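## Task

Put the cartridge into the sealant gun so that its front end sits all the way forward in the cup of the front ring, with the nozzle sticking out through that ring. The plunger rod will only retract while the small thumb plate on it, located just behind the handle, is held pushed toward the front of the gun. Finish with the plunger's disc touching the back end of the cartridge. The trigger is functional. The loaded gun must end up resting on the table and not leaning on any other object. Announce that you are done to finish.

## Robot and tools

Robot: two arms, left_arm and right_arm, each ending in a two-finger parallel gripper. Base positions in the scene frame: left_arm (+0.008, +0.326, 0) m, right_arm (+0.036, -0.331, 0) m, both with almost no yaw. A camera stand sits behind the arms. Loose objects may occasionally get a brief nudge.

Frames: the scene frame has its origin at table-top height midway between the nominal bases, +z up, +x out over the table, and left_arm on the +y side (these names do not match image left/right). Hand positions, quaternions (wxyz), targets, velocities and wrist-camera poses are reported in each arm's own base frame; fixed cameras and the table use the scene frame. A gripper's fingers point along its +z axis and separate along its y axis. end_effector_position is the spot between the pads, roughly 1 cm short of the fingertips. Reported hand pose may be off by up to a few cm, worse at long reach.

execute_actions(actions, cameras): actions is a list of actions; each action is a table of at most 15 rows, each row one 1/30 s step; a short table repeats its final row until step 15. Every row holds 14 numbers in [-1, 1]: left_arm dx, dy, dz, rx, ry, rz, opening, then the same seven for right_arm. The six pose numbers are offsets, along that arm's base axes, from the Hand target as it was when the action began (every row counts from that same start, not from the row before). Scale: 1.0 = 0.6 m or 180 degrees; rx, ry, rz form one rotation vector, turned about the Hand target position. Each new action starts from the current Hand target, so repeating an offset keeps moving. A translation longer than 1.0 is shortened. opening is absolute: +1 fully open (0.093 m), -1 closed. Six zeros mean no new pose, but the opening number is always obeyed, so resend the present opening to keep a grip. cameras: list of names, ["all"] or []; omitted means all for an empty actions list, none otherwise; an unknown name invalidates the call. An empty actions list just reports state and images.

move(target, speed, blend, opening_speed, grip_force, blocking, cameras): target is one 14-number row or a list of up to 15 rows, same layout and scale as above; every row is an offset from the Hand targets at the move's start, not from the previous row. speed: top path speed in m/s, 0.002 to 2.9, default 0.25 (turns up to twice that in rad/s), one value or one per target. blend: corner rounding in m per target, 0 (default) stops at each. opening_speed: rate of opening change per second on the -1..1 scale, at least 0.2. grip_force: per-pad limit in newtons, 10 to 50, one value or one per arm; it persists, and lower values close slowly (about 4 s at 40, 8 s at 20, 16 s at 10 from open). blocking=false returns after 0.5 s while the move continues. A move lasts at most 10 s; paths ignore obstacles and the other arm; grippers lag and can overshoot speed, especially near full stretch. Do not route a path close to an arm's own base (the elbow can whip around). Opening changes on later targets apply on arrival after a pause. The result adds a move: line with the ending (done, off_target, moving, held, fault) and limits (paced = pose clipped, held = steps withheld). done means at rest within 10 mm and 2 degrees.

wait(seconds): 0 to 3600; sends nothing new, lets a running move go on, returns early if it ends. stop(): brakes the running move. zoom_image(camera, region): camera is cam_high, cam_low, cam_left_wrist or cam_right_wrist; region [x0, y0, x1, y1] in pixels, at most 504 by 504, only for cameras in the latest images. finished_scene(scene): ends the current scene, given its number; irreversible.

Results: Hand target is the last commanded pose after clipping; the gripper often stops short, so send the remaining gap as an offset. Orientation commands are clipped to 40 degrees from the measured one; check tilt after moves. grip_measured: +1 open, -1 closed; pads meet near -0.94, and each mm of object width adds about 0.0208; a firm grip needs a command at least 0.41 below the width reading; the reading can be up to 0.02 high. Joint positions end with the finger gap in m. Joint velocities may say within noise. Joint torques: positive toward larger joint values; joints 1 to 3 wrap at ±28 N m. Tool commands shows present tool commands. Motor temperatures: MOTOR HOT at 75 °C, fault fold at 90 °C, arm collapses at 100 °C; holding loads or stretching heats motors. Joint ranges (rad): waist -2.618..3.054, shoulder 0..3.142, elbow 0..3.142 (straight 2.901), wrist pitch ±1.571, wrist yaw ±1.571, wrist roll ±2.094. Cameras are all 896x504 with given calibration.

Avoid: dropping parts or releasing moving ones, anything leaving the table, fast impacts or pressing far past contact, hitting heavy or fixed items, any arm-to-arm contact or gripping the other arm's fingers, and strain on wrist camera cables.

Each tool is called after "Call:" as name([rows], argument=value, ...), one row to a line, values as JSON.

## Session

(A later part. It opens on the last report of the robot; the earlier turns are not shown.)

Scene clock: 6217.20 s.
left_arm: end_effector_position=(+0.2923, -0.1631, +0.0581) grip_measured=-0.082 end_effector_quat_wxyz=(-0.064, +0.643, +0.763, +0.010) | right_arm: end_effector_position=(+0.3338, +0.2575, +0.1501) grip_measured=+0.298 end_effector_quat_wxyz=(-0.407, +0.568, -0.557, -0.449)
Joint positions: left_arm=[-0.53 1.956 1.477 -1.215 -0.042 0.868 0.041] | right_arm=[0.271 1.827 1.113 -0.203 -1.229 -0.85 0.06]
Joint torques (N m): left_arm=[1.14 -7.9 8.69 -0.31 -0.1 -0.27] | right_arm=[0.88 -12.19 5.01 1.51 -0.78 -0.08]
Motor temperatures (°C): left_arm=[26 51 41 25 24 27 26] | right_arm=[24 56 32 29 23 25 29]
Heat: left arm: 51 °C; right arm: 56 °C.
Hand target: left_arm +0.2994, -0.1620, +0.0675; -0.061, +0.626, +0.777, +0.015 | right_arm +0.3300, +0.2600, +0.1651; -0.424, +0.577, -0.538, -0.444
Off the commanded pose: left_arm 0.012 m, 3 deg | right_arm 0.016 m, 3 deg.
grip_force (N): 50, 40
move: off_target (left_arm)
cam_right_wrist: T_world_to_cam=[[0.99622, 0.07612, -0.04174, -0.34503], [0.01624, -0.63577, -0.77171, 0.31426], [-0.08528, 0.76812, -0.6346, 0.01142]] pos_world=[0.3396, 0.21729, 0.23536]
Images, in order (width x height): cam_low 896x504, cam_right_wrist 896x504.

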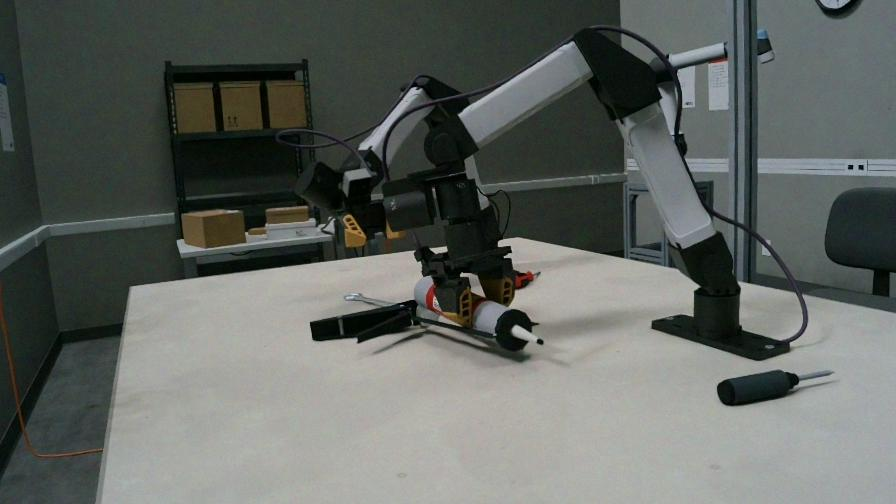

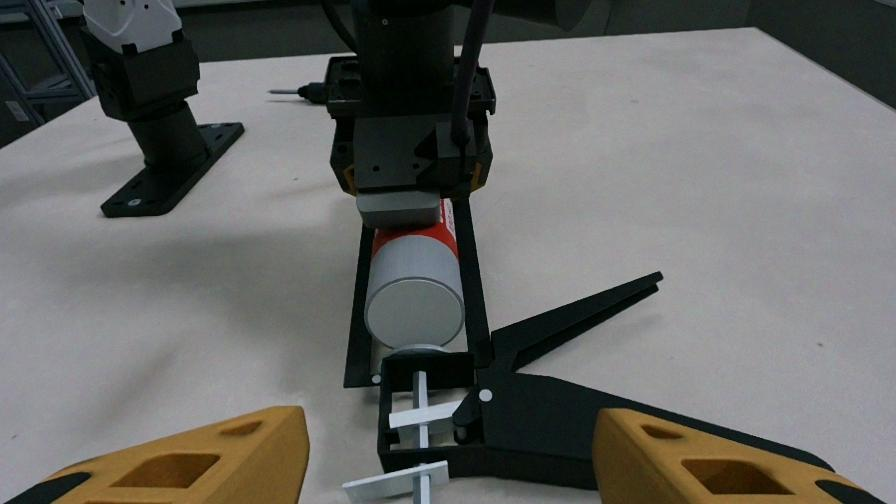

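Call:
move([
  [0.003, 0, -0.045, 0.01, 0, 0.006, -0.6, 0, 0, 0, 0, 0, 0, 0.3],
], speed=0.05, cameras=["cam_right_wrist", "cam_low"])

Call:
zoom_image(camera="cam_right_wrist", region=[320, 200, 540, 410])

Scene clock: 6223.07 s.
left_arm: end_effector_position=(+0.2997, -0.1673, +0.0481) grip_measured=-0.082 end_effector_quat_wxyz=(-0.057, +0.634, +0.771, +0.012) | right_arm: end_effector_position=(+0.3338, +0.2575, +0.1501) grip_measured=+0.298 end_effector_quat_wxyz=(-0.407, +0.568, -0.557, -0.449)
Joint positions: left_arm=[-0.53 1.983 1.477 -1.172 -0.042 0.844 0.041] | right_arm=[0.271 1.827 1.113 -0.203 -1.229 -0.85 0.06]
Joint torques (N m): left_arm=[0.27 -6.48 5.24 0.13 -0.3 -0.32] | right_arm=[0.95 -12.23 5.05 1.5 -0.77 -0.06]
Motor temperatures (°C): left_arm=[26 51 41 25 24 27 26] | right_arm=[24 57 32 29 23 25 29]
Heat: left arm: 51 °C; right arm: 57 °C.
Hand target: left_arm +0.3012, -0.1620, +0.0404; -0.071, +0.618, +0.783, +0.027 | right_arm +0.3300, +0.2600, +0.1651; -0.424, +0.577, -0.538, -0.444
Off the commanded pose: left_arm 0.009 m, 3 deg | right_arm 0.016 m, 3 deg.
grip_force (N): 50, 40
move: off_target (left_arm)
cam_right_wrist: T_world_to_cam=[[0.99622, 0.07612, -0.04174, -0.34503], [0.01624, -0.63577, -0.77171, 0.31426], [-0.08528, 0.76812, -0.6346, 0.01142]] pos_world=[0.3396, 0.21729, 0.23536]
Images, in order (width x height): cam_low 896x504, cam_right_wrist 896x504.

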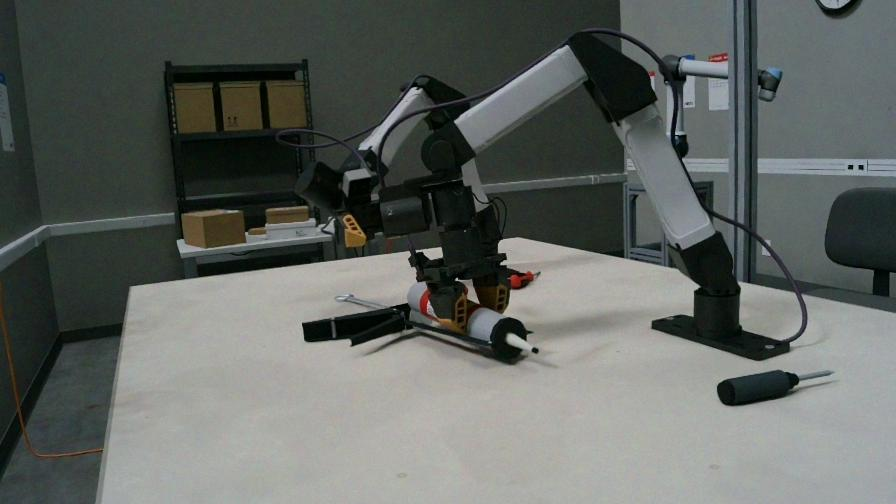

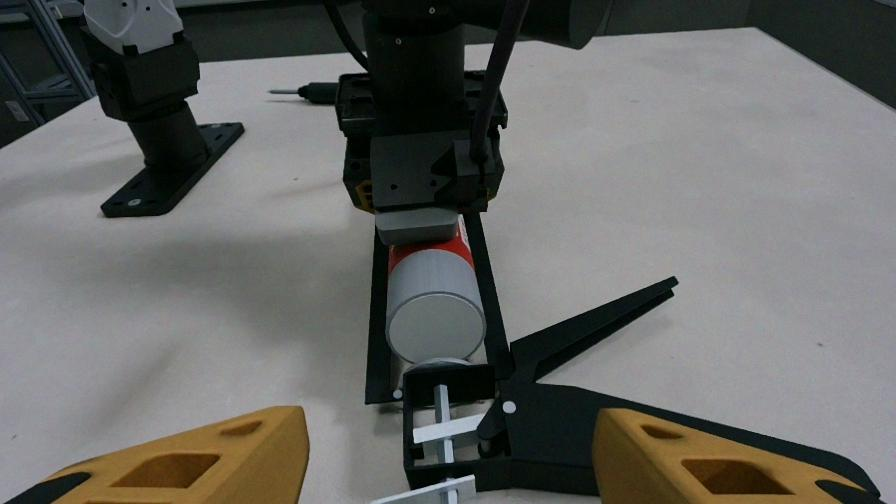

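Scaled by 2.291 from the camera's image (finer frame: 1280x720).

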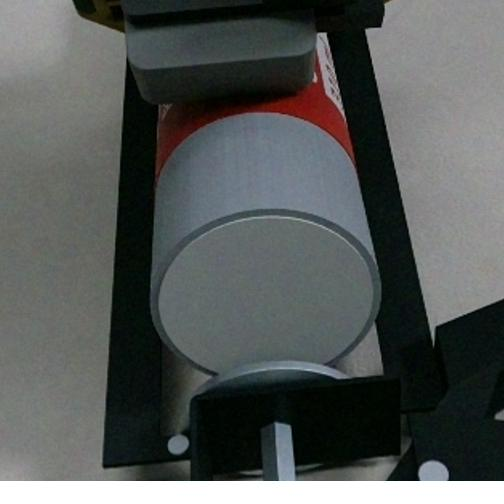

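Call:
move([
  [0, 0, 0.006, 0, 0, 0, -0.1, 0, 0, 0, 0, 0, 0, 0.3],
  [0, 0, 0.006, 0, 0, 0, 0.0, 0, 0, 0, 0, 0, 0, 0.3],
], speed=0.05, opening_speed=0.2, cameras=["cam_right_wrist", "cam_low"])

Call:
zoom_image(camera="cam_right_wrist", region=[320, 200, 540, 410])

Call:
zoom_image(camera="cam_low", region=[400, 250, 560, 370])

Scene clock: 6235.63 s.
left_arm: end_effector_position=(+0.2997, -0.1673, +0.0481) grip_measured=+0.003 end_effector_quat_wxyz=(-0.057, +0.633, +0.772, +0.012) | right_arm: end_effector_position=(+0.3338, +0.2575, +0.1501) grip_measured=+0.298 end_effector_quat_wxyz=(-0.407, +0.568, -0.557, -0.449)
Joint positions: left_arm=[-0.53 1.983 1.477 -1.172 -0.042 0.842 0.045] | right_arm=[0.271 1.827 1.113 -0.203 -1.229 -0.85 0.06]
Joint torques (N m): left_arm=[0.18 -6.79 6.08 -0.08 -0.3 -0.32] | right_arm=[0.9 -12.15 4.97 1.53 -0.78 -0.07]
Motor temperatures (°C): left_arm=[26 50 40 25 24 27 26] | right_arm=[24 58 32 30 23 25 28]
Heat: left arm: 50 °C; right arm: 58 °C.
Hand target: left_arm +0.3012, -0.1620, +0.0441; -0.071, +0.618, +0.783, +0.027 | right_arm +0.3300, +0.2600, +0.1651; -0.424, +0.577, -0.538, -0.444
Off the commanded pose: left_arm 0.007 m, 3 deg | right_arm 0.016 m, 3 deg.
grip_force (N): 50, 40
move: off_target (left_arm); target 2's new opening was sent with left_arm's hand 0.007 m and 3 deg from that target
cam_right_wrist: T_world_to_cam=[[0.99622, 0.07612, -0.04174, -0.34503], [0.01624, -0.63577, -0.77171, 0.31426], [-0.08528, 0.76812, -0.6346, 0.01142]] pos_world=[0.3396, 0.21729, 0.23536]
Images, in order (width x height): cam_low 896x504, cam_right_wrist 896x504.

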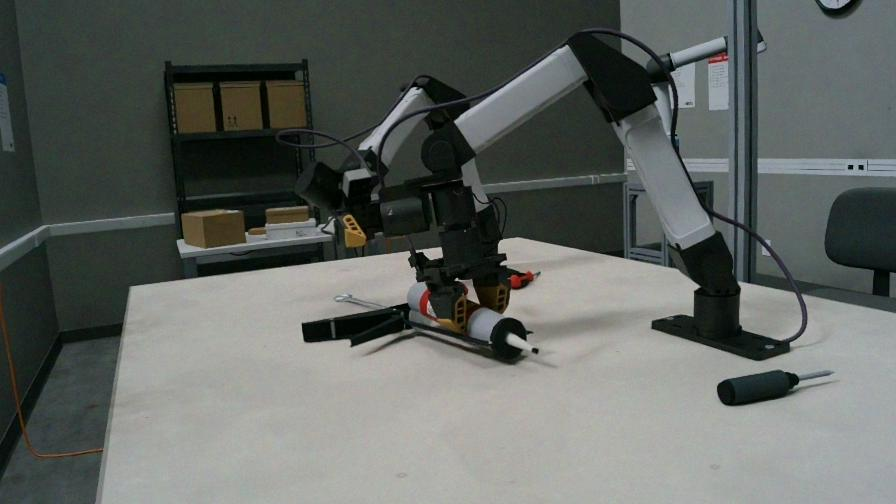

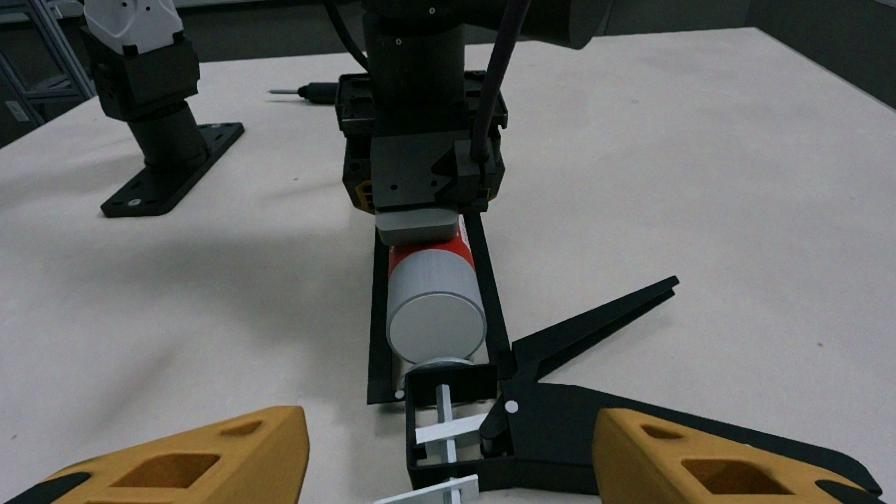

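Scaled by 2.291 from the camera's image (finer frame: 1280x720).

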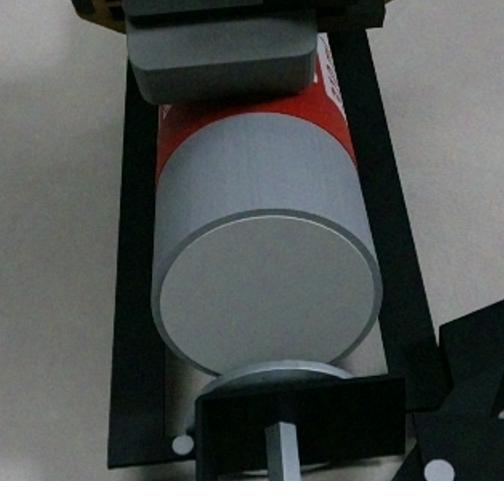

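Scaled by 3.150 from the camera's image (finer frame: 1280x720).

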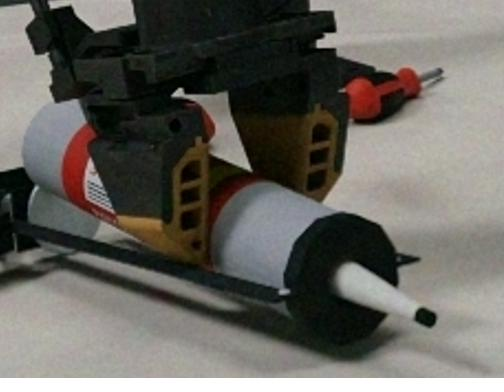

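Call:
move([
  [0, 0, 0, 0, 0, 0, 0.2, 0, 0, 0, 0, 0, 0, 0.3],
], speed=0.05, opening_speed=0.3, cameras=["cam_right_wrist", "cam_low"])

Call:
zoom_image(camera="cam_right_wrist", region=[320, 200, 540, 410])

Call:
zoom_image(camera="cam_low", region=[400, 250, 560, 370])

Scene clock: 6254.07 s.
left_arm: end_effector_position=(+0.3010, -0.1636, +0.0479) grip_measured=+0.198 end_effector_quat_wxyz=(-0.060, +0.623, +0.780, +0.024) | right_arm: end_effector_position=(+0.3338, +0.2575, +0.1501) grip_measured=+0.298 end_effector_quat_wxyz=(-0.407, +0.568, -0.557, -0.449)
Joint positions: left_arm=[-0.53 1.985 1.477 -1.175 -0.065 0.814 0.055] | right_arm=[0.271 1.827 1.113 -0.203 -1.229 -0.85 0.06]
Joint torques (N m): left_arm=[0.12 -6.84 6.04 -0.04 -0.12 -0.06] | right_arm=[0.94 -12.25 4.98 1.52 -0.8 -0.06]
Motor temperatures (°C): left_arm=[26 50 40 25 24 27 26] | right_arm=[24 59 32 30 24 25 28]
Heat: left arm: 50 °C; right arm: 59 °C.
Hand target: left_arm +0.3012, -0.1620, +0.0441; -0.071, +0.618, +0.783, +0.027 | right_arm +0.3300, +0.2600, +0.1651; -0.424, +0.577, -0.538, -0.444
Off the commanded pose: left_arm 0.004 m, 1 deg | right_arm 0.016 m, 3 deg.
grip_force (N): 50, 40
move: done
cam_right_wrist: T_world_to_cam=[[0.99622, 0.07612, -0.04174, -0.34503], [0.01624, -0.63577, -0.77171, 0.31426], [-0.08528, 0.76812, -0.6346, 0.01142]] pos_world=[0.3396, 0.21729, 0.23536]
Images, in order (width x height): cam_low 896x504, cam_right_wrist 896x504.

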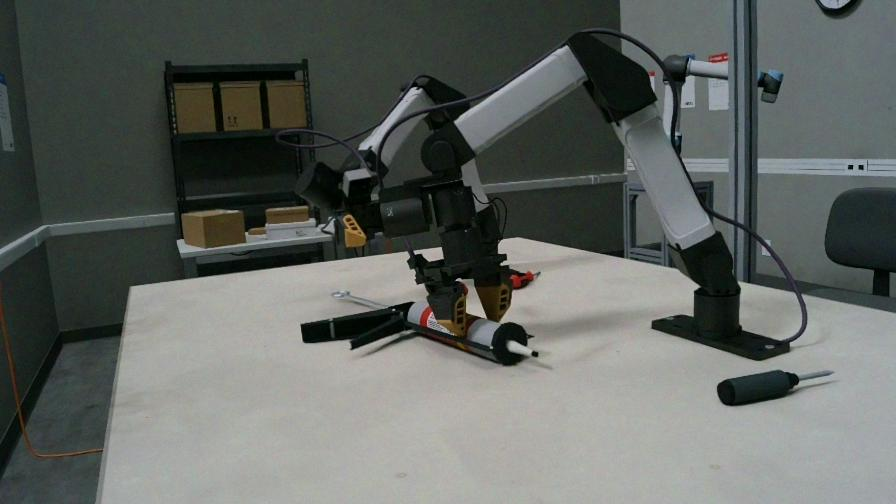

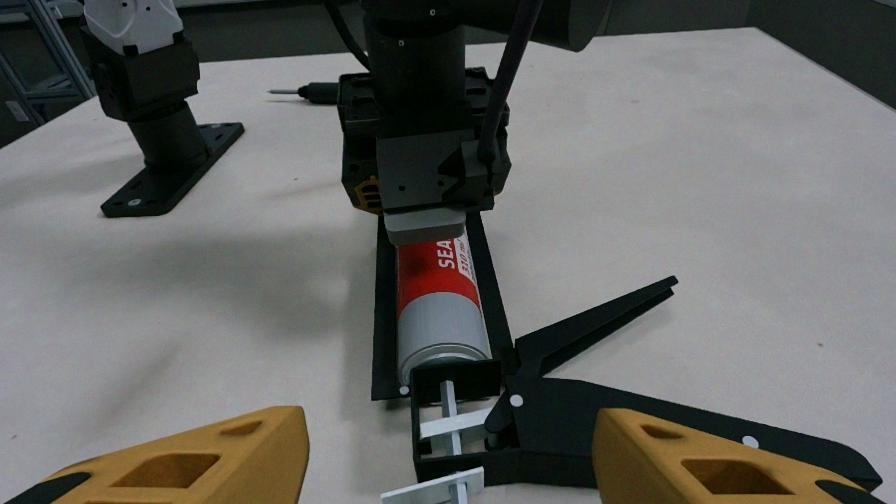

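Scaled by 2.291 from the camera's image (finer frame: 1280x720).

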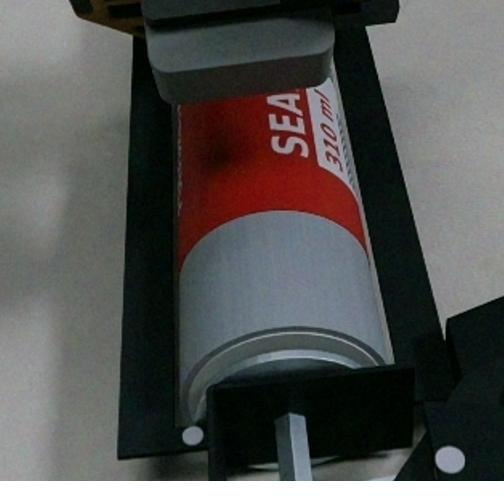

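Scaled by 3.150 from the camera's image (finer frame: 1280x720).

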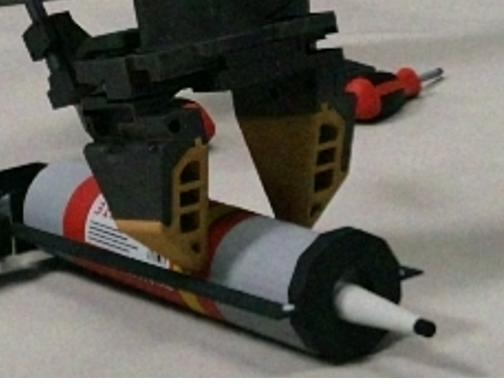

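Call:
move([
  [0, -0.002, 0.0, 0, 0, 0, 0.6, 0, 0, 0, 0, 0, 0, 0.3],
  [0, -0.002, 0.15, 0, 0, 0, 0.6, -0.05, -0.35, -0.02, -0.257, -0.042, 0.017, 0.3],
], speed=[0.05, 0.15], cameras=["cam_left_wrist", "cam_low"])

Call:
zoom_image(camera="cam_low", region=[390, 250, 570, 380])

Scene clock: 6270.53 s.
left_arm: end_effector_position=(+0.2989, -0.1623, +0.1232) grip_measured=+0.598 end_effector_quat_wxyz=(-0.083, +0.621, +0.779, +0.021) | right_arm: end_effector_position=(+0.2975, +0.0513, +0.1375) grip_measured=+0.298 end_effector_quat_wxyz=(-0.169, +0.732, -0.632, -0.187)
Joint positions: left_arm=[-0.53 1.985 1.773 -1.518 -0.066 0.811 0.074] | right_arm=[-0.099 1.748 1.446 -1.392 -0.497 -1.847 0.06]
Joint torques (N m): left_arm=[0.06 -9.76 7.19 -0.19 -0.12 -0.06] | right_arm=[-0.14 -10.54 7.62 -0.24 -0.55 -0.25]
Motor temperatures (°C): left_arm=[26 51 40 25 24 27 25] | right_arm=[24 59 33 30 24 25 28]
Heat: left arm: 51 °C; right arm: 59 °C.
Hand target: left_arm +0.3012, -0.1632, +0.1341; -0.071, +0.618, +0.783, +0.027 | right_arm +0.3001, +0.0500, +0.1531; -0.186, +0.739, -0.625, -0.170
Off the commanded pose: left_arm 0.011 m, 2 deg | right_arm 0.016 m, 3 deg.
grip_force (N): 50, 40
move: off_target (left_arm, right_arm)
cam_left_wrist: T_world_to_cam=[[-0.97208, -0.23145, 0.03861, 0.25312], [-0.17068, 0.81036, 0.56052, 0.15323], [-0.16102, 0.53828, -0.82724, 0.32179]] pos_world=[0.32402, -0.2388, 0.17054]
Images, in order (width x height): cam_low 896x504, cam_left_wrist 896x504.

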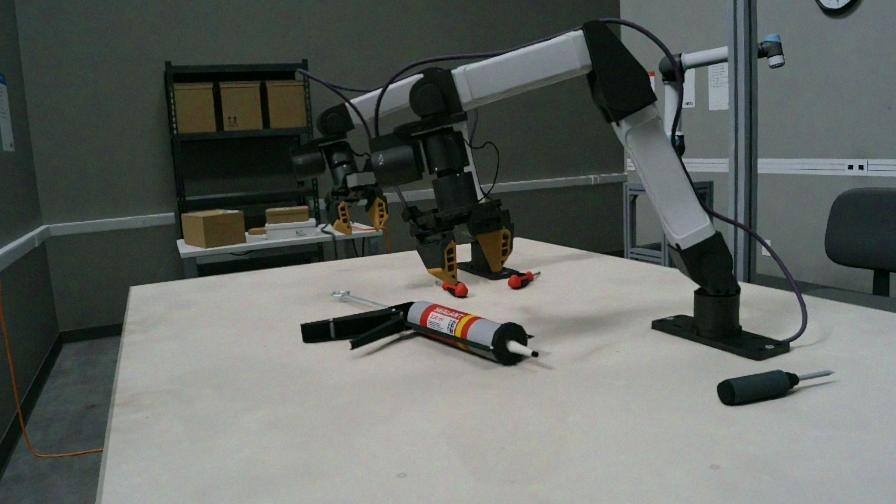

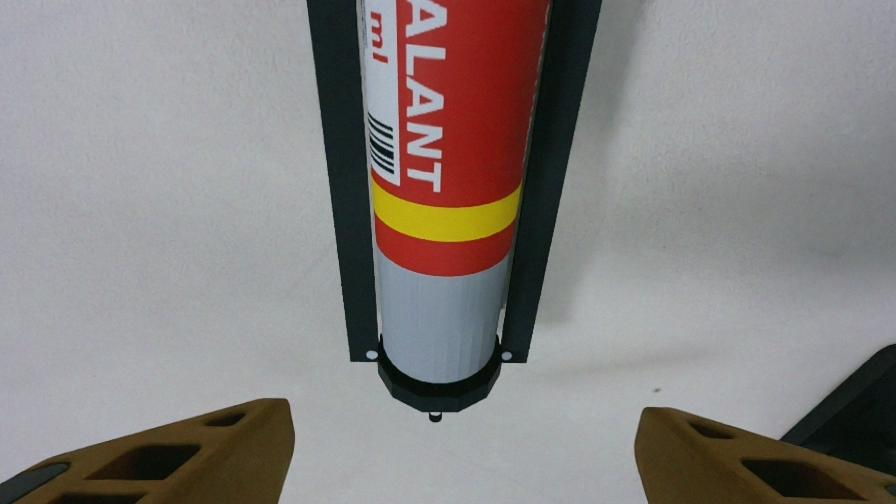

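Scaled by 2.800 from the camera's image (finer frame: 1280x720).

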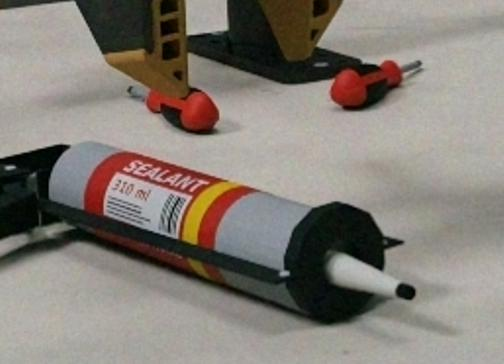

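Call:
zoom_image(camera="cam_left_wrist", region=[330, 290, 550, 440])

Scaled by 2.291 from the camera's image (finer frame: 1280x720).

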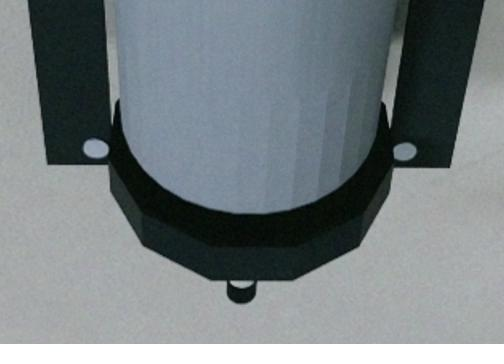

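Call:
move([
  [-0.005, 0.025, -0.05, -0.048, -0.009, -0.011, 1.0, 0, 0, 0, 0, 0, 0, 0.3],
  [-0.005, 0.025, -0.165, -0.048, -0.009, -0.011, 1.0, 0, 0, 0, 0, 0, 0, 0.3],
], speed=[0.1, 0.06], cameras=["cam_left_wrist", "cam_low"])

Scene clock: 6298.20 s.
left_arm: end_effector_position=(+0.2966, -0.1472, +0.0410) grip_measured=+1.000 end_effector_quat_wxyz=(-0.014, +0.631, +0.776, -0.016) | right_arm: end_effector_position=(+0.2975, +0.0512, +0.1375) grip_measured=+0.298 end_effector_quat_wxyz=(-0.169, +0.732, -0.632, -0.187)
Joint positions: left_arm=[-0.448 1.882 1.313 -1.036 0.025 0.918 0.093] | right_arm=[-0.099 1.748 1.446 -1.392 -0.497 -1.847 0.06]
Joint torques (N m): left_arm=[0.68 -6.61 4.67 0.5 0.11 0.19] | right_arm=[-0.17 -10.69 7.54 -0.19 -0.5 -0.22]
Motor temperatures (°C): left_arm=[26 55 41 25 24 27 25] | right_arm=[24 61 34 28 23 25 28]
Heat: left arm: 55 °C; right arm: 61 °C.
Hand target: left_arm +0.2982, -0.1482, +0.0352; -0.013, +0.634, +0.773, -0.022 | right_arm +0.3001, +0.0500, +0.1531; -0.186, +0.739, -0.626, -0.170
Off the commanded pose: left_arm 0.006 m, 1 deg | right_arm 0.016 m, 3 deg.
grip_force (N): 50, 40
move: done
cam_left_wrist: T_world_to_cam=[[-0.97719, -0.21201, 0.0121, 0.26298], [-0.18684, 0.88547, 0.42548, 0.20807], [-0.10092, 0.41352, -0.90489, 0.2122]] pos_world=[0.31727, -0.21624, 0.10031]
Images, in order (width x height): cam_low 896x504, cam_left_wrist 896x504.

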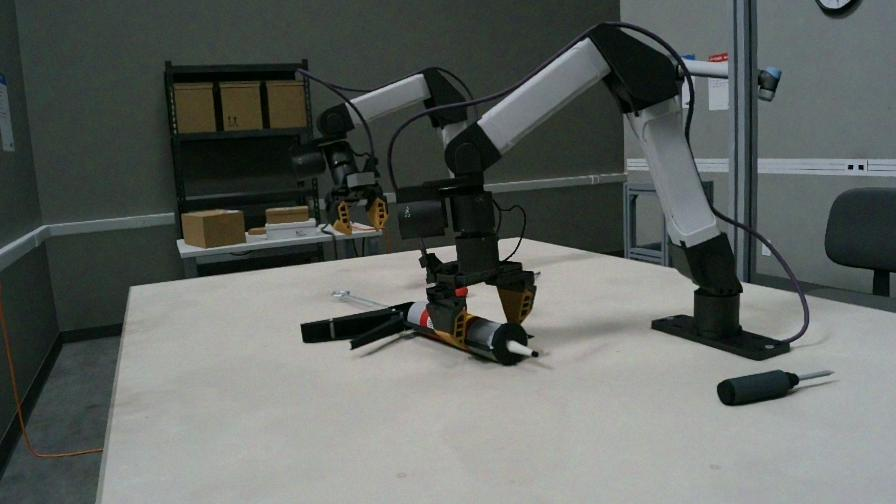

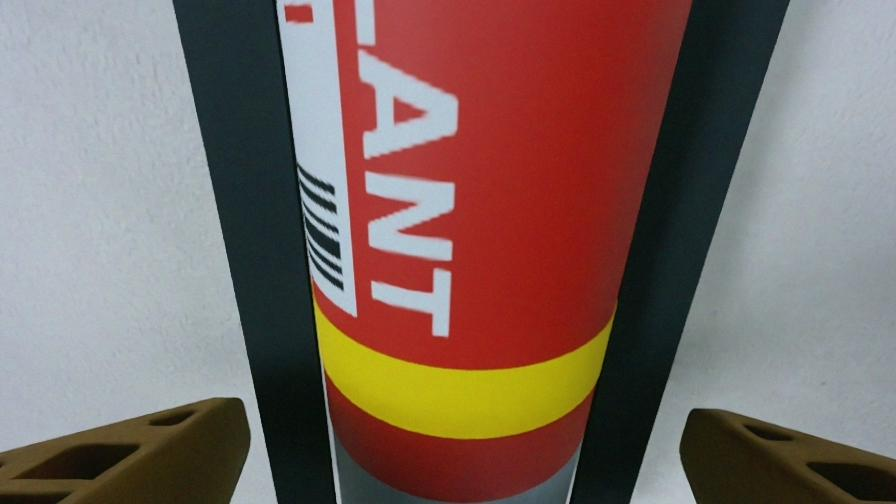

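Call:
move([
  [0, 0, -0.022, 0, 0, 0, 1.0, 0, 0, 0, 0, 0, 0, 0.3],
  [0, 0, -0.022, 0, 0, 0, 0.3, 0, 0, 0, 0, 0, 0, 0.3],
], speed=[0.05, 0.06], opening_speed=0.5, cameras=["cam_left_wrist"])

Scene clock: 6306.27 s.
left_arm: end_effector_position=(+0.2974, -0.1474, +0.0296) grip_measured=+0.607 end_effector_quat_wxyz=(-0.010, +0.631, +0.776, -0.016) | right_arm: end_effector_position=(+0.2975, +0.0512, +0.1375) grip_measured=+0.298 end_effector_quat_wxyz=(-0.169, +0.732, -0.632, -0.187)
Joint positions: left_arm=[-0.447 1.893 1.28 -0.985 0.026 0.919 0.074] | right_arm=[-0.099 1.748 1.446 -1.392 -0.497 -1.847 0.06]
Joint torques (N m): left_arm=[0.7 -6.11 4.7 0.52 0.11 0.19] | right_arm=[-0.1 -10.67 7.65 -0.19 -0.54 -0.21]
Motor temperatures (°C): left_arm=[26 54 41 26 24 27 25] | right_arm=[24 61 35 28 23 25 28]
Heat: left arm: 54 °C; right arm: 61 °C.
Hand target: left_arm +0.2982, -0.1482, +0.0220; -0.013, +0.634, +0.773, -0.023 | right_arm +0.3001, +0.0500, +0.1531; -0.186, +0.739, -0.626, -0.170
Off the commanded pose: left_arm 0.008 m, 1 deg | right_arm 0.016 m, 3 deg.
grip_force (N): 50, 40
move: done
cam_left_wrist: T_world_to_cam=[[-0.97725, -0.21201, 0.00667, 0.26404], [-0.18954, 0.88692, 0.42125, 0.2143], [-0.09522, 0.4104, -0.90692, 0.19995]] pos_world=[0.31769, -0.21615, 0.08931]

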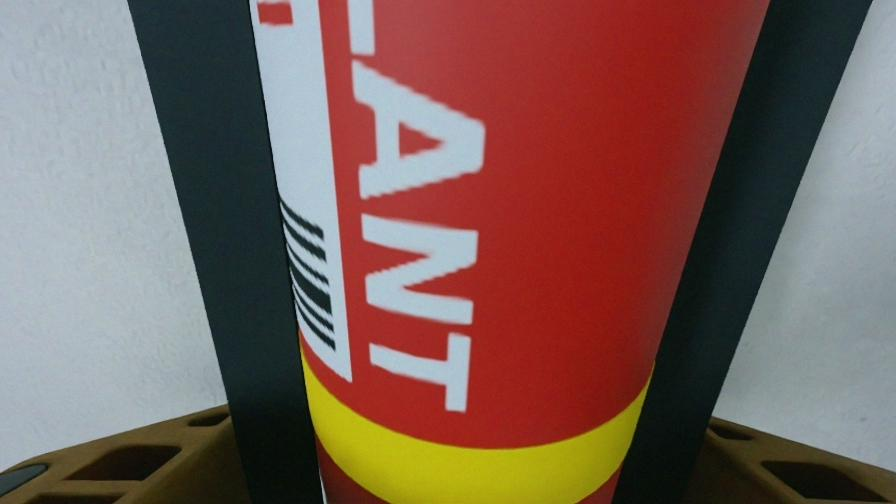

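Call:
move(target=[-0.14, 0.06, 0.01, 0, 0, -0.028, 0.3, 0, 0, 0, 0, 0, 0, 0.3], speed=0.06, cameras=["cam_high", "cam_low"])

Scene clock: 6314.70 s.
left_arm: end_effector_position=(+0.2229, -0.1134, +0.0260) grip_measured=+0.603 end_effector_quat_wxyz=(-0.009, +0.656, +0.755, -0.017) | right_arm: end_effector_position=(+0.2975, +0.0512, +0.1375) grip_measured=+0.298 end_effector_quat_wxyz=(-0.169, +0.732, -0.632, -0.187)
Joint positions: left_arm=[-0.451 1.604 0.917 -0.909 0.029 0.98 0.074] | right_arm=[-0.099 1.748 1.446 -1.392 -0.497 -1.847 0.06]
Joint torques (N m): left_arm=[-0.49 -6.9 3.77 0.08 0.04 0.28] | right_arm=[-0.16 -10.61 7.66 -0.21 -0.55 -0.2]
Motor temperatures (°C): left_arm=[26 52 40 26 24 27 25] | right_arm=[24 61 35 28 23 25 28]
Heat: left arm: 52 °C; right arm: 61 °C.
Hand target: left_arm +0.2142, -0.1122, +0.0279; -0.014, +0.668, +0.744, -0.022 | right_arm +0.3001, +0.0500, +0.1531; -0.186, +0.739, -0.626, -0.170
Off the commanded pose: left_arm 0.009 m, 2 deg | right_arm 0.016 m, 3 deg.
grip_force (N): 50, 40
move: done

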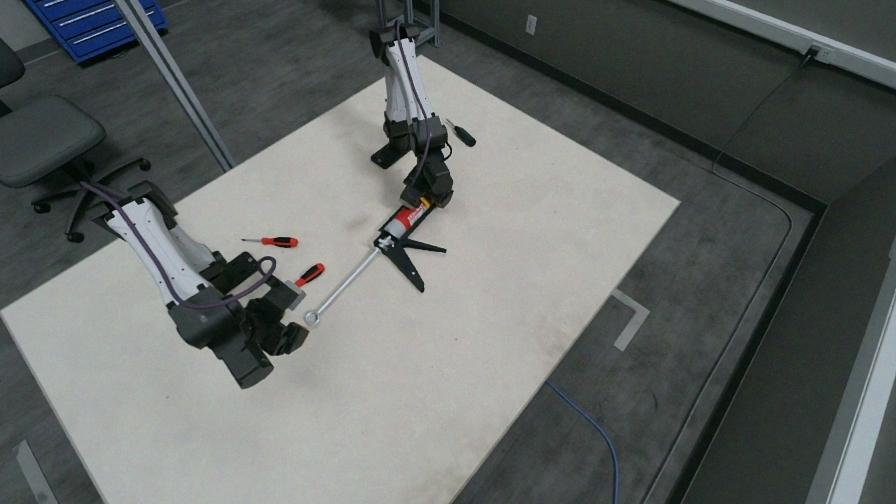

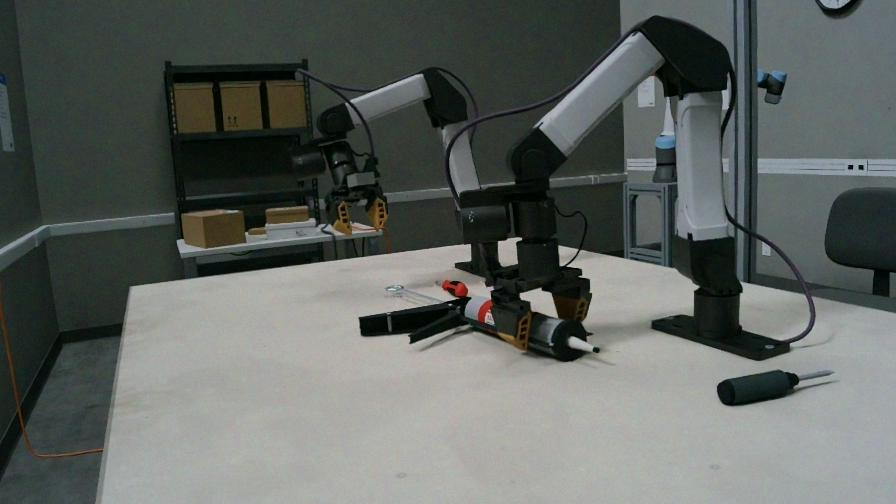

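Call:
move([
  [0, 0, 0, 0, 0, 0, 0.9, 0, 0, 0, 0, 0, 0, 0.3],
  [0, 0, 0.22, 0, 0, 0, 0.9, 0, 0, 0, 0, 0, 0, 0.3],
  [0.18, -0.327, 0.23, 0, 0, 0.504, 1.0, 0, 0, 0, 0, 0, 0, 0.3],
], speed=[0.05, 0.12, 0.2], cameras=["cam_left_wrist", "cam_low"])

Scene clock: 6335.30 s.
left_arm: end_effector_position=(+0.3203, -0.3059, +0.1704) grip_measured=+1.000 end_effector_quat_wxyz=(+0.027, -0.056, +0.997, -0.055) | right_arm: end_effector_position=(+0.2975, +0.0512, +0.1375) grip_measured=+0.298 end_effector_quat_wxyz=(-0.169, +0.732, -0.632, -0.187)
Joint positions: left_arm=[-0.748 2.21 2.317 -1.561 0.038 -0.862 0.093] | right_arm=[-0.099 1.748 1.446 -1.392 -0.497 -1.847 0.06]
Joint torques (N m): left_arm=[-0.5 -8.27 7.34 0.51 -0.18 -0.1] | right_arm=[-0.13 -10.45 7.61 -0.19 -0.54 -0.24]
Motor temperatures (°C): left_arm=[26 51 39 26 24 27 25] | right_arm=[24 61 36 28 23 25 28]
Heat: left arm: 51 °C; right arm: 61 °C.
Hand target: left_arm +0.3222, -0.3083, +0.1659; +0.006, -0.060, +0.998, -0.025 | right_arm +0.3001, +0.0500, +0.1531; -0.186, +0.739, -0.626, -0.170
Off the commanded pose: left_arm 0.006 m, 4 deg | right_arm 0.016 m, 3 deg.
joint sent to its limit (left arm) — joint 4 (wrist pitch), lower limit. The joint targets are off in orientation, not in position.
grip_force (N): 50, 40
move: off_target (left_arm); target 3's new opening was sent with left_arm's hand 0.006 m and 4 deg from that target
cam_left_wrist: T_world_to_cam=[[0.11887, -0.98952, 0.082, -0.34991], [-0.92135, -0.07915, 0.3806, 0.24577], [-0.37012, -0.12079, -0.9211, 0.32293]] pos_world=[0.38755, -0.28778, 0.2326]
Images, in order (width x height): cam_low 896x504, cam_left_wrist 896x504.

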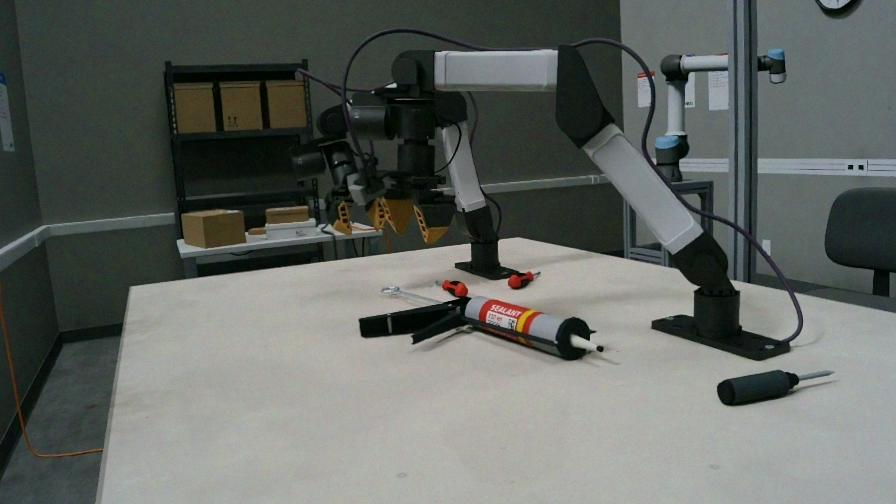

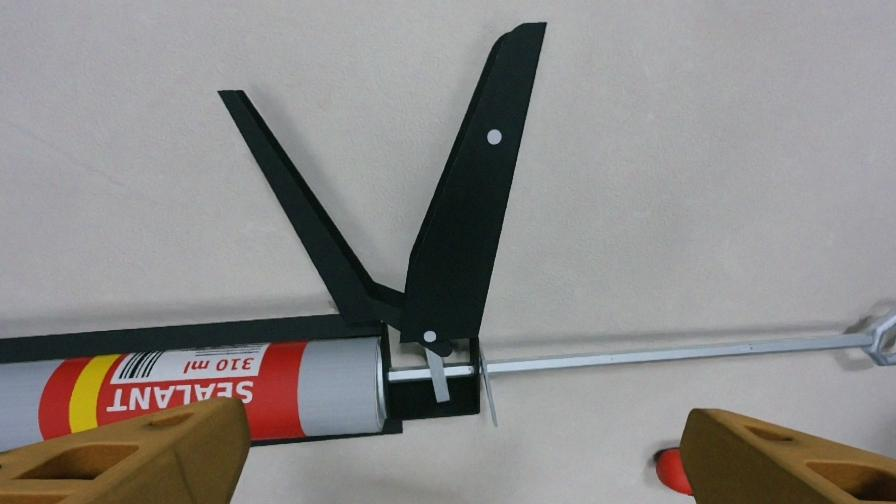

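Call:
zoom_image(camera="cam_left_wrist", region=[330, 290, 520, 440])

Scaled by 2.653 from the camera's image (finer frame: 1280x720).

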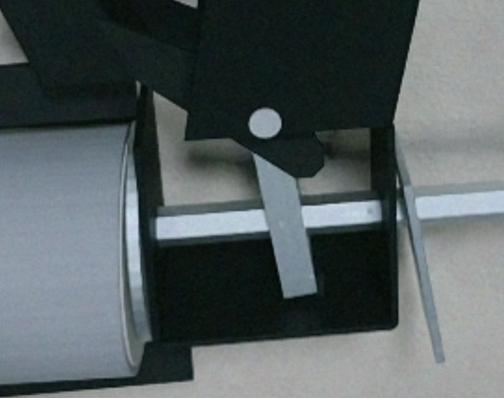

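Call:
move(target=[-0.045, 0.018, -0.13, 0, 0, 0.0095, 1.0, 0, 0, 0, 0, 0, 0, 0.3], speed=0.12, cameras=["cam_left_wrist"])

Scene clock: 6373.07 s.
left_arm: end_effector_position=(+0.2922, -0.2942, +0.0698) grip_measured=+1.000 end_effector_quat_wxyz=(-0.019, -0.071, +0.997, -0.007) | right_arm: end_effector_position=(+0.2975, +0.0512, +0.1375) grip_measured=+0.298 end_effector_quat_wxyz=(-0.169, +0.732, -0.632, -0.187)
Joint positions: left_arm=[-0.774 2.16 1.838 -1.263 0.037 -0.917 0.093] | right_arm=[-0.099 1.748 1.446 -1.392 -0.497 -1.847 0.06]
Joint torques (N m): left_arm=[-0.39 -13.9 4.9 0.55 -0.19 -0.1] | right_arm=[-0.05 -10.56 7.57 -0.21 -0.53 -0.22]
Motor temperatures (°C): left_arm=[26 54 42 26 24 27 25] | right_arm=[24 61 36 27 23 25 27]
Heat: left arm: 54 °C; right arm: 61 °C.
Hand target: left_arm +0.2951, -0.2976, +0.0879; +0.006, -0.075, +0.997, -0.025 | right_arm +0.3001, +0.0500, +0.1531; -0.186, +0.739, -0.626, -0.170
Off the commanded pose: left_arm 0.019 m, 4 deg | right_arm 0.016 m, 3 deg.
grip_force (N): 50, 40
move: off_target (left_arm)
cam_left_wrist: T_world_to_cam=[[0.14986, -0.98849, -0.02067, -0.32832], [-0.87733, -0.14259, 0.4582, 0.22207], [-0.45588, -0.05053, -0.88861, 0.2647]] pos_world=[0.3647, -0.2795, 0.12668]

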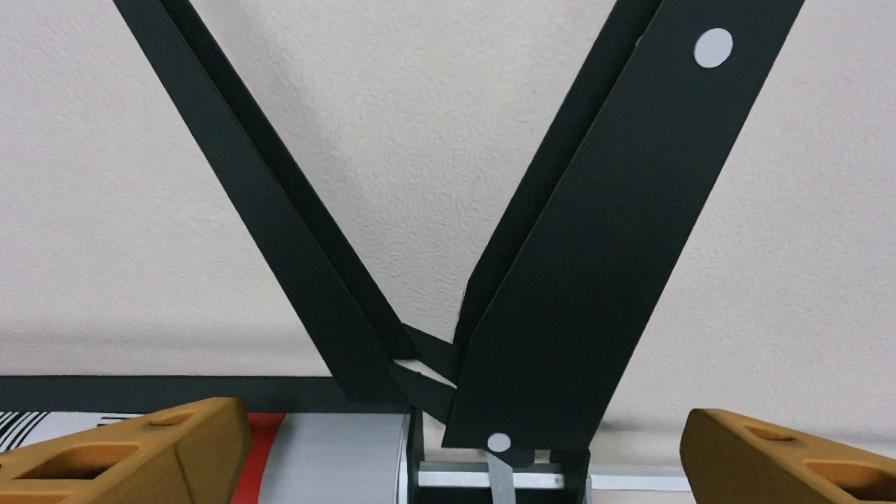

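Call:
move(target=[0.006, 0.0, -0.085, 0, 0, 0, 1.0, 0, 0, 0, 0, 0, 0, 0.3], speed=0.08, cameras=["cam_left_wrist"])

Scene clock: 6386.10 s.
left_arm: end_effector_position=(+0.2948, -0.2968, +0.0343) grip_measured=+1.000 end_effector_quat_wxyz=(-0.006, -0.071, +0.997, -0.021) | right_arm: end_effector_position=(+0.2975, +0.0512, +0.1375) grip_measured=+0.298 end_effector_quat_wxyz=(-0.169, +0.732, -0.632, -0.187)
Joint positions: left_arm=[-0.774 2.16 1.694 -1.081 0.037 -0.917 0.093] | right_arm=[-0.099 1.748 1.446 -1.392 -0.497 -1.847 0.06]
Joint torques (N m): left_arm=[0.14 -10.86 4.83 0.62 -0.16 -0.04] | right_arm=[-0.09 -10.58 7.56 -0.18 -0.52 -0.23]
Motor temperatures (°C): left_arm=[26 59 40 26 24 27 24] | right_arm=[24 61 37 27 23 25 27]
Heat: left arm: 59 °C; right arm: 61 °C.
Hand target: left_arm +0.2988, -0.2976, +0.0369; +0.006, -0.075, +0.997, -0.025 | right_arm +0.3001, +0.0500, +0.1531; -0.186, +0.739, -0.626, -0.170
Off the commanded pose: left_arm 0.005 m, 2 deg | right_arm 0.016 m, 3 deg.
grip_force (N): 50, 40
move: done
cam_left_wrist: T_world_to_cam=[[0.15002, -0.98864, 0.00982, -0.33315], [-0.88956, -0.13064, 0.43774, 0.24813], [-0.43148, -0.0744, -0.89905, 0.22031]] pos_world=[0.36577, -0.28056, 0.09272]

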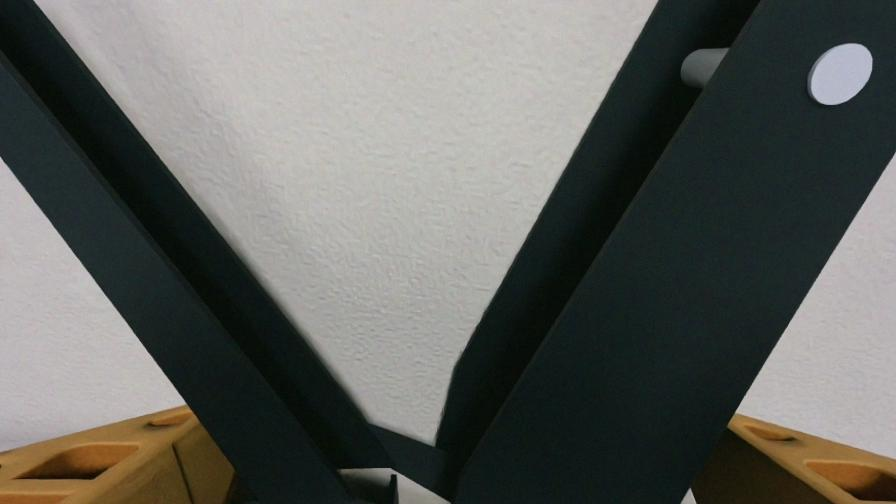

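Call:
move(target=[0.0, 0.0, 0.0, 0, 0, 0, 0.35, 0, 0, 0, 0, 0, 0, 0.3], speed=0.05, opening_speed=0.3, cameras=["cam_left_wrist"])

Scene clock: 6393.07 s.
left_arm: end_effector_position=(+0.2990, -0.2984, +0.0339) grip_measured=+0.355 end_effector_quat_wxyz=(+0.004, -0.071, +0.997, -0.024) | right_arm: end_effector_position=(+0.2975, +0.0512, +0.1375) grip_measured=+0.298 end_effector_quat_wxyz=(-0.169, +0.732, -0.632, -0.187)
Joint positions: left_arm=[-0.774 2.16 1.692 -1.062 0.026 -0.916 0.062] | right_arm=[-0.099 1.748 1.446 -1.392 -0.497 -1.847 0.06]
Joint torques (N m): left_arm=[0.08 -10.8 5.03 0.44 -0.11 -0.05] | right_arm=[-0.23 -10.59 7.66 -0.19 -0.54 -0.23]
Motor temperatures (°C): left_arm=[26 60 40 26 24 27 24] | right_arm=[24 61 37 27 23 25 27]
Heat: left arm: 60 °C; right arm: 61 °C.
Hand target: left_arm +0.2988, -0.2976, +0.0369; +0.006, -0.075, +0.997, -0.025 | right_arm +0.3001, +0.0500, +0.1531; -0.186, +0.739, -0.626, -0.170
Off the commanded pose: left_arm 0.003 m, 1 deg | right_arm 0.016 m, 3 deg.
grip_force (N): 50, 40
move: done
cam_left_wrist: T_world_to_cam=[[0.14972, -0.98857, 0.01742, -0.3355], [-0.89816, -0.12862, 0.42044, 0.25564], [-0.4134, -0.0786, -0.90715, 0.21522]] pos_world=[0.36881, -0.28187, 0.0936]

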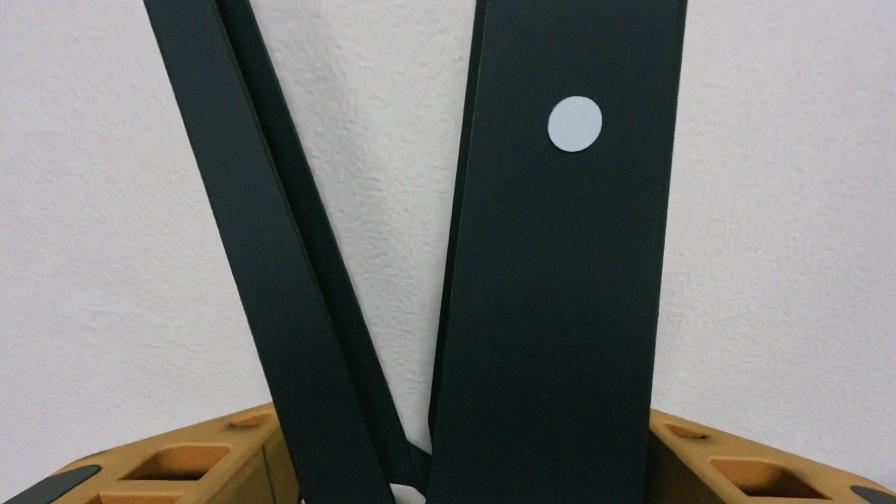

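Call:
move(target=[0.0, 0.0, 0.0, 0, 0, 0, 0.1, 0, 0, 0, 0, 0, 0, 0.3], speed=0.05, opening_speed=0.3, cameras=["cam_left_wrist", "cam_low"])

Call:
zoom_image(camera="cam_low", region=[440, 260, 620, 390])

Scene clock: 6399.50 s.
left_arm: end_effector_position=(+0.2993, -0.2987, +0.0339) grip_measured=+0.114 end_effector_quat_wxyz=(+0.005, -0.071, +0.997, -0.025) | right_arm: end_effector_position=(+0.2975, +0.0512, +0.1375) grip_measured=+0.298 end_effector_quat_wxyz=(-0.169, +0.732, -0.632, -0.187)
Joint positions: left_arm=[-0.774 2.16 1.692 -1.06 0.026 -0.916 0.051] | right_arm=[-0.099 1.748 1.446 -1.392 -0.497 -1.847 0.06]
Joint torques (N m): left_arm=[0.03 -10.77 5.05 0.47 -0.08 -0.07] | right_arm=[-0.18 -10.71 7.58 -0.21 -0.51 -0.23]
Motor temperatures (°C): left_arm=[26 61 40 26 24 26 24] | right_arm=[24 61 37 27 23 25 27]
Heat: left arm: 61 °C; right arm: 61 °C.
Hand target: left_arm +0.2988, -0.2976, +0.0369; +0.006, -0.075, +0.997, -0.025 | right_arm +0.3001, +0.0500, +0.1531; -0.186, +0.739, -0.626, -0.170
Off the commanded pose: left_arm 0.003 m, 1 deg | right_arm 0.016 m, 3 deg.
grip_force (N): 50, 40
move: done
cam_left_wrist: T_world_to_cam=[[0.14966, -0.98855, 0.01894, -0.33585], [-0.89871, -0.12803, 0.41944, 0.25623], [-0.41221, -0.0798, -0.90759, 0.21464]] pos_world=[0.36901, -0.28207, 0.09369]
Images, in order (width x height): cam_low 896x504, cam_left_wrist 896x504.

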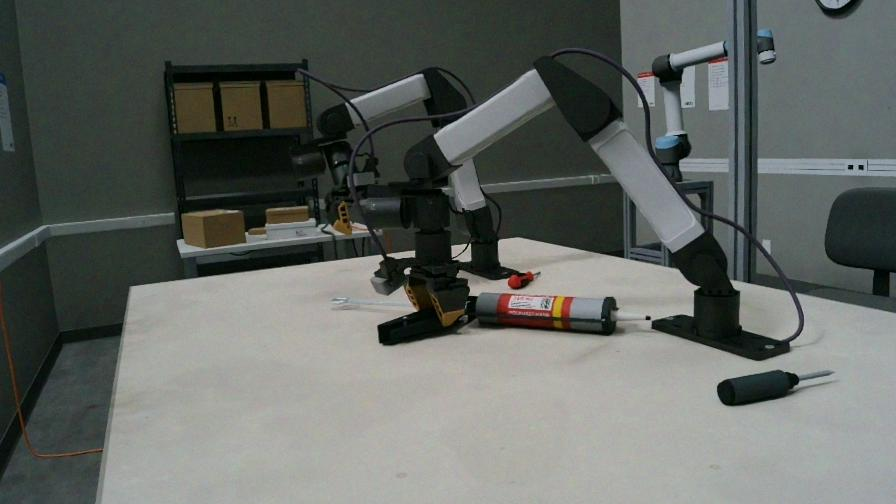

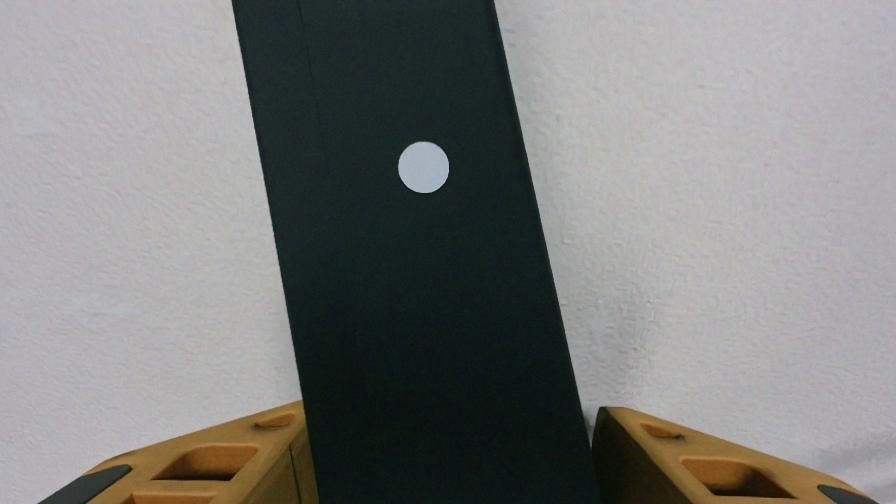

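Scaled by 2.800 from the camera's image (finer frame: 1280x720).

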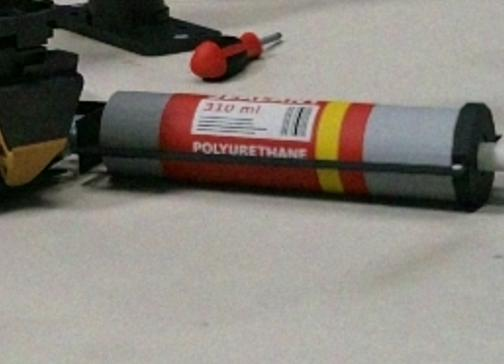

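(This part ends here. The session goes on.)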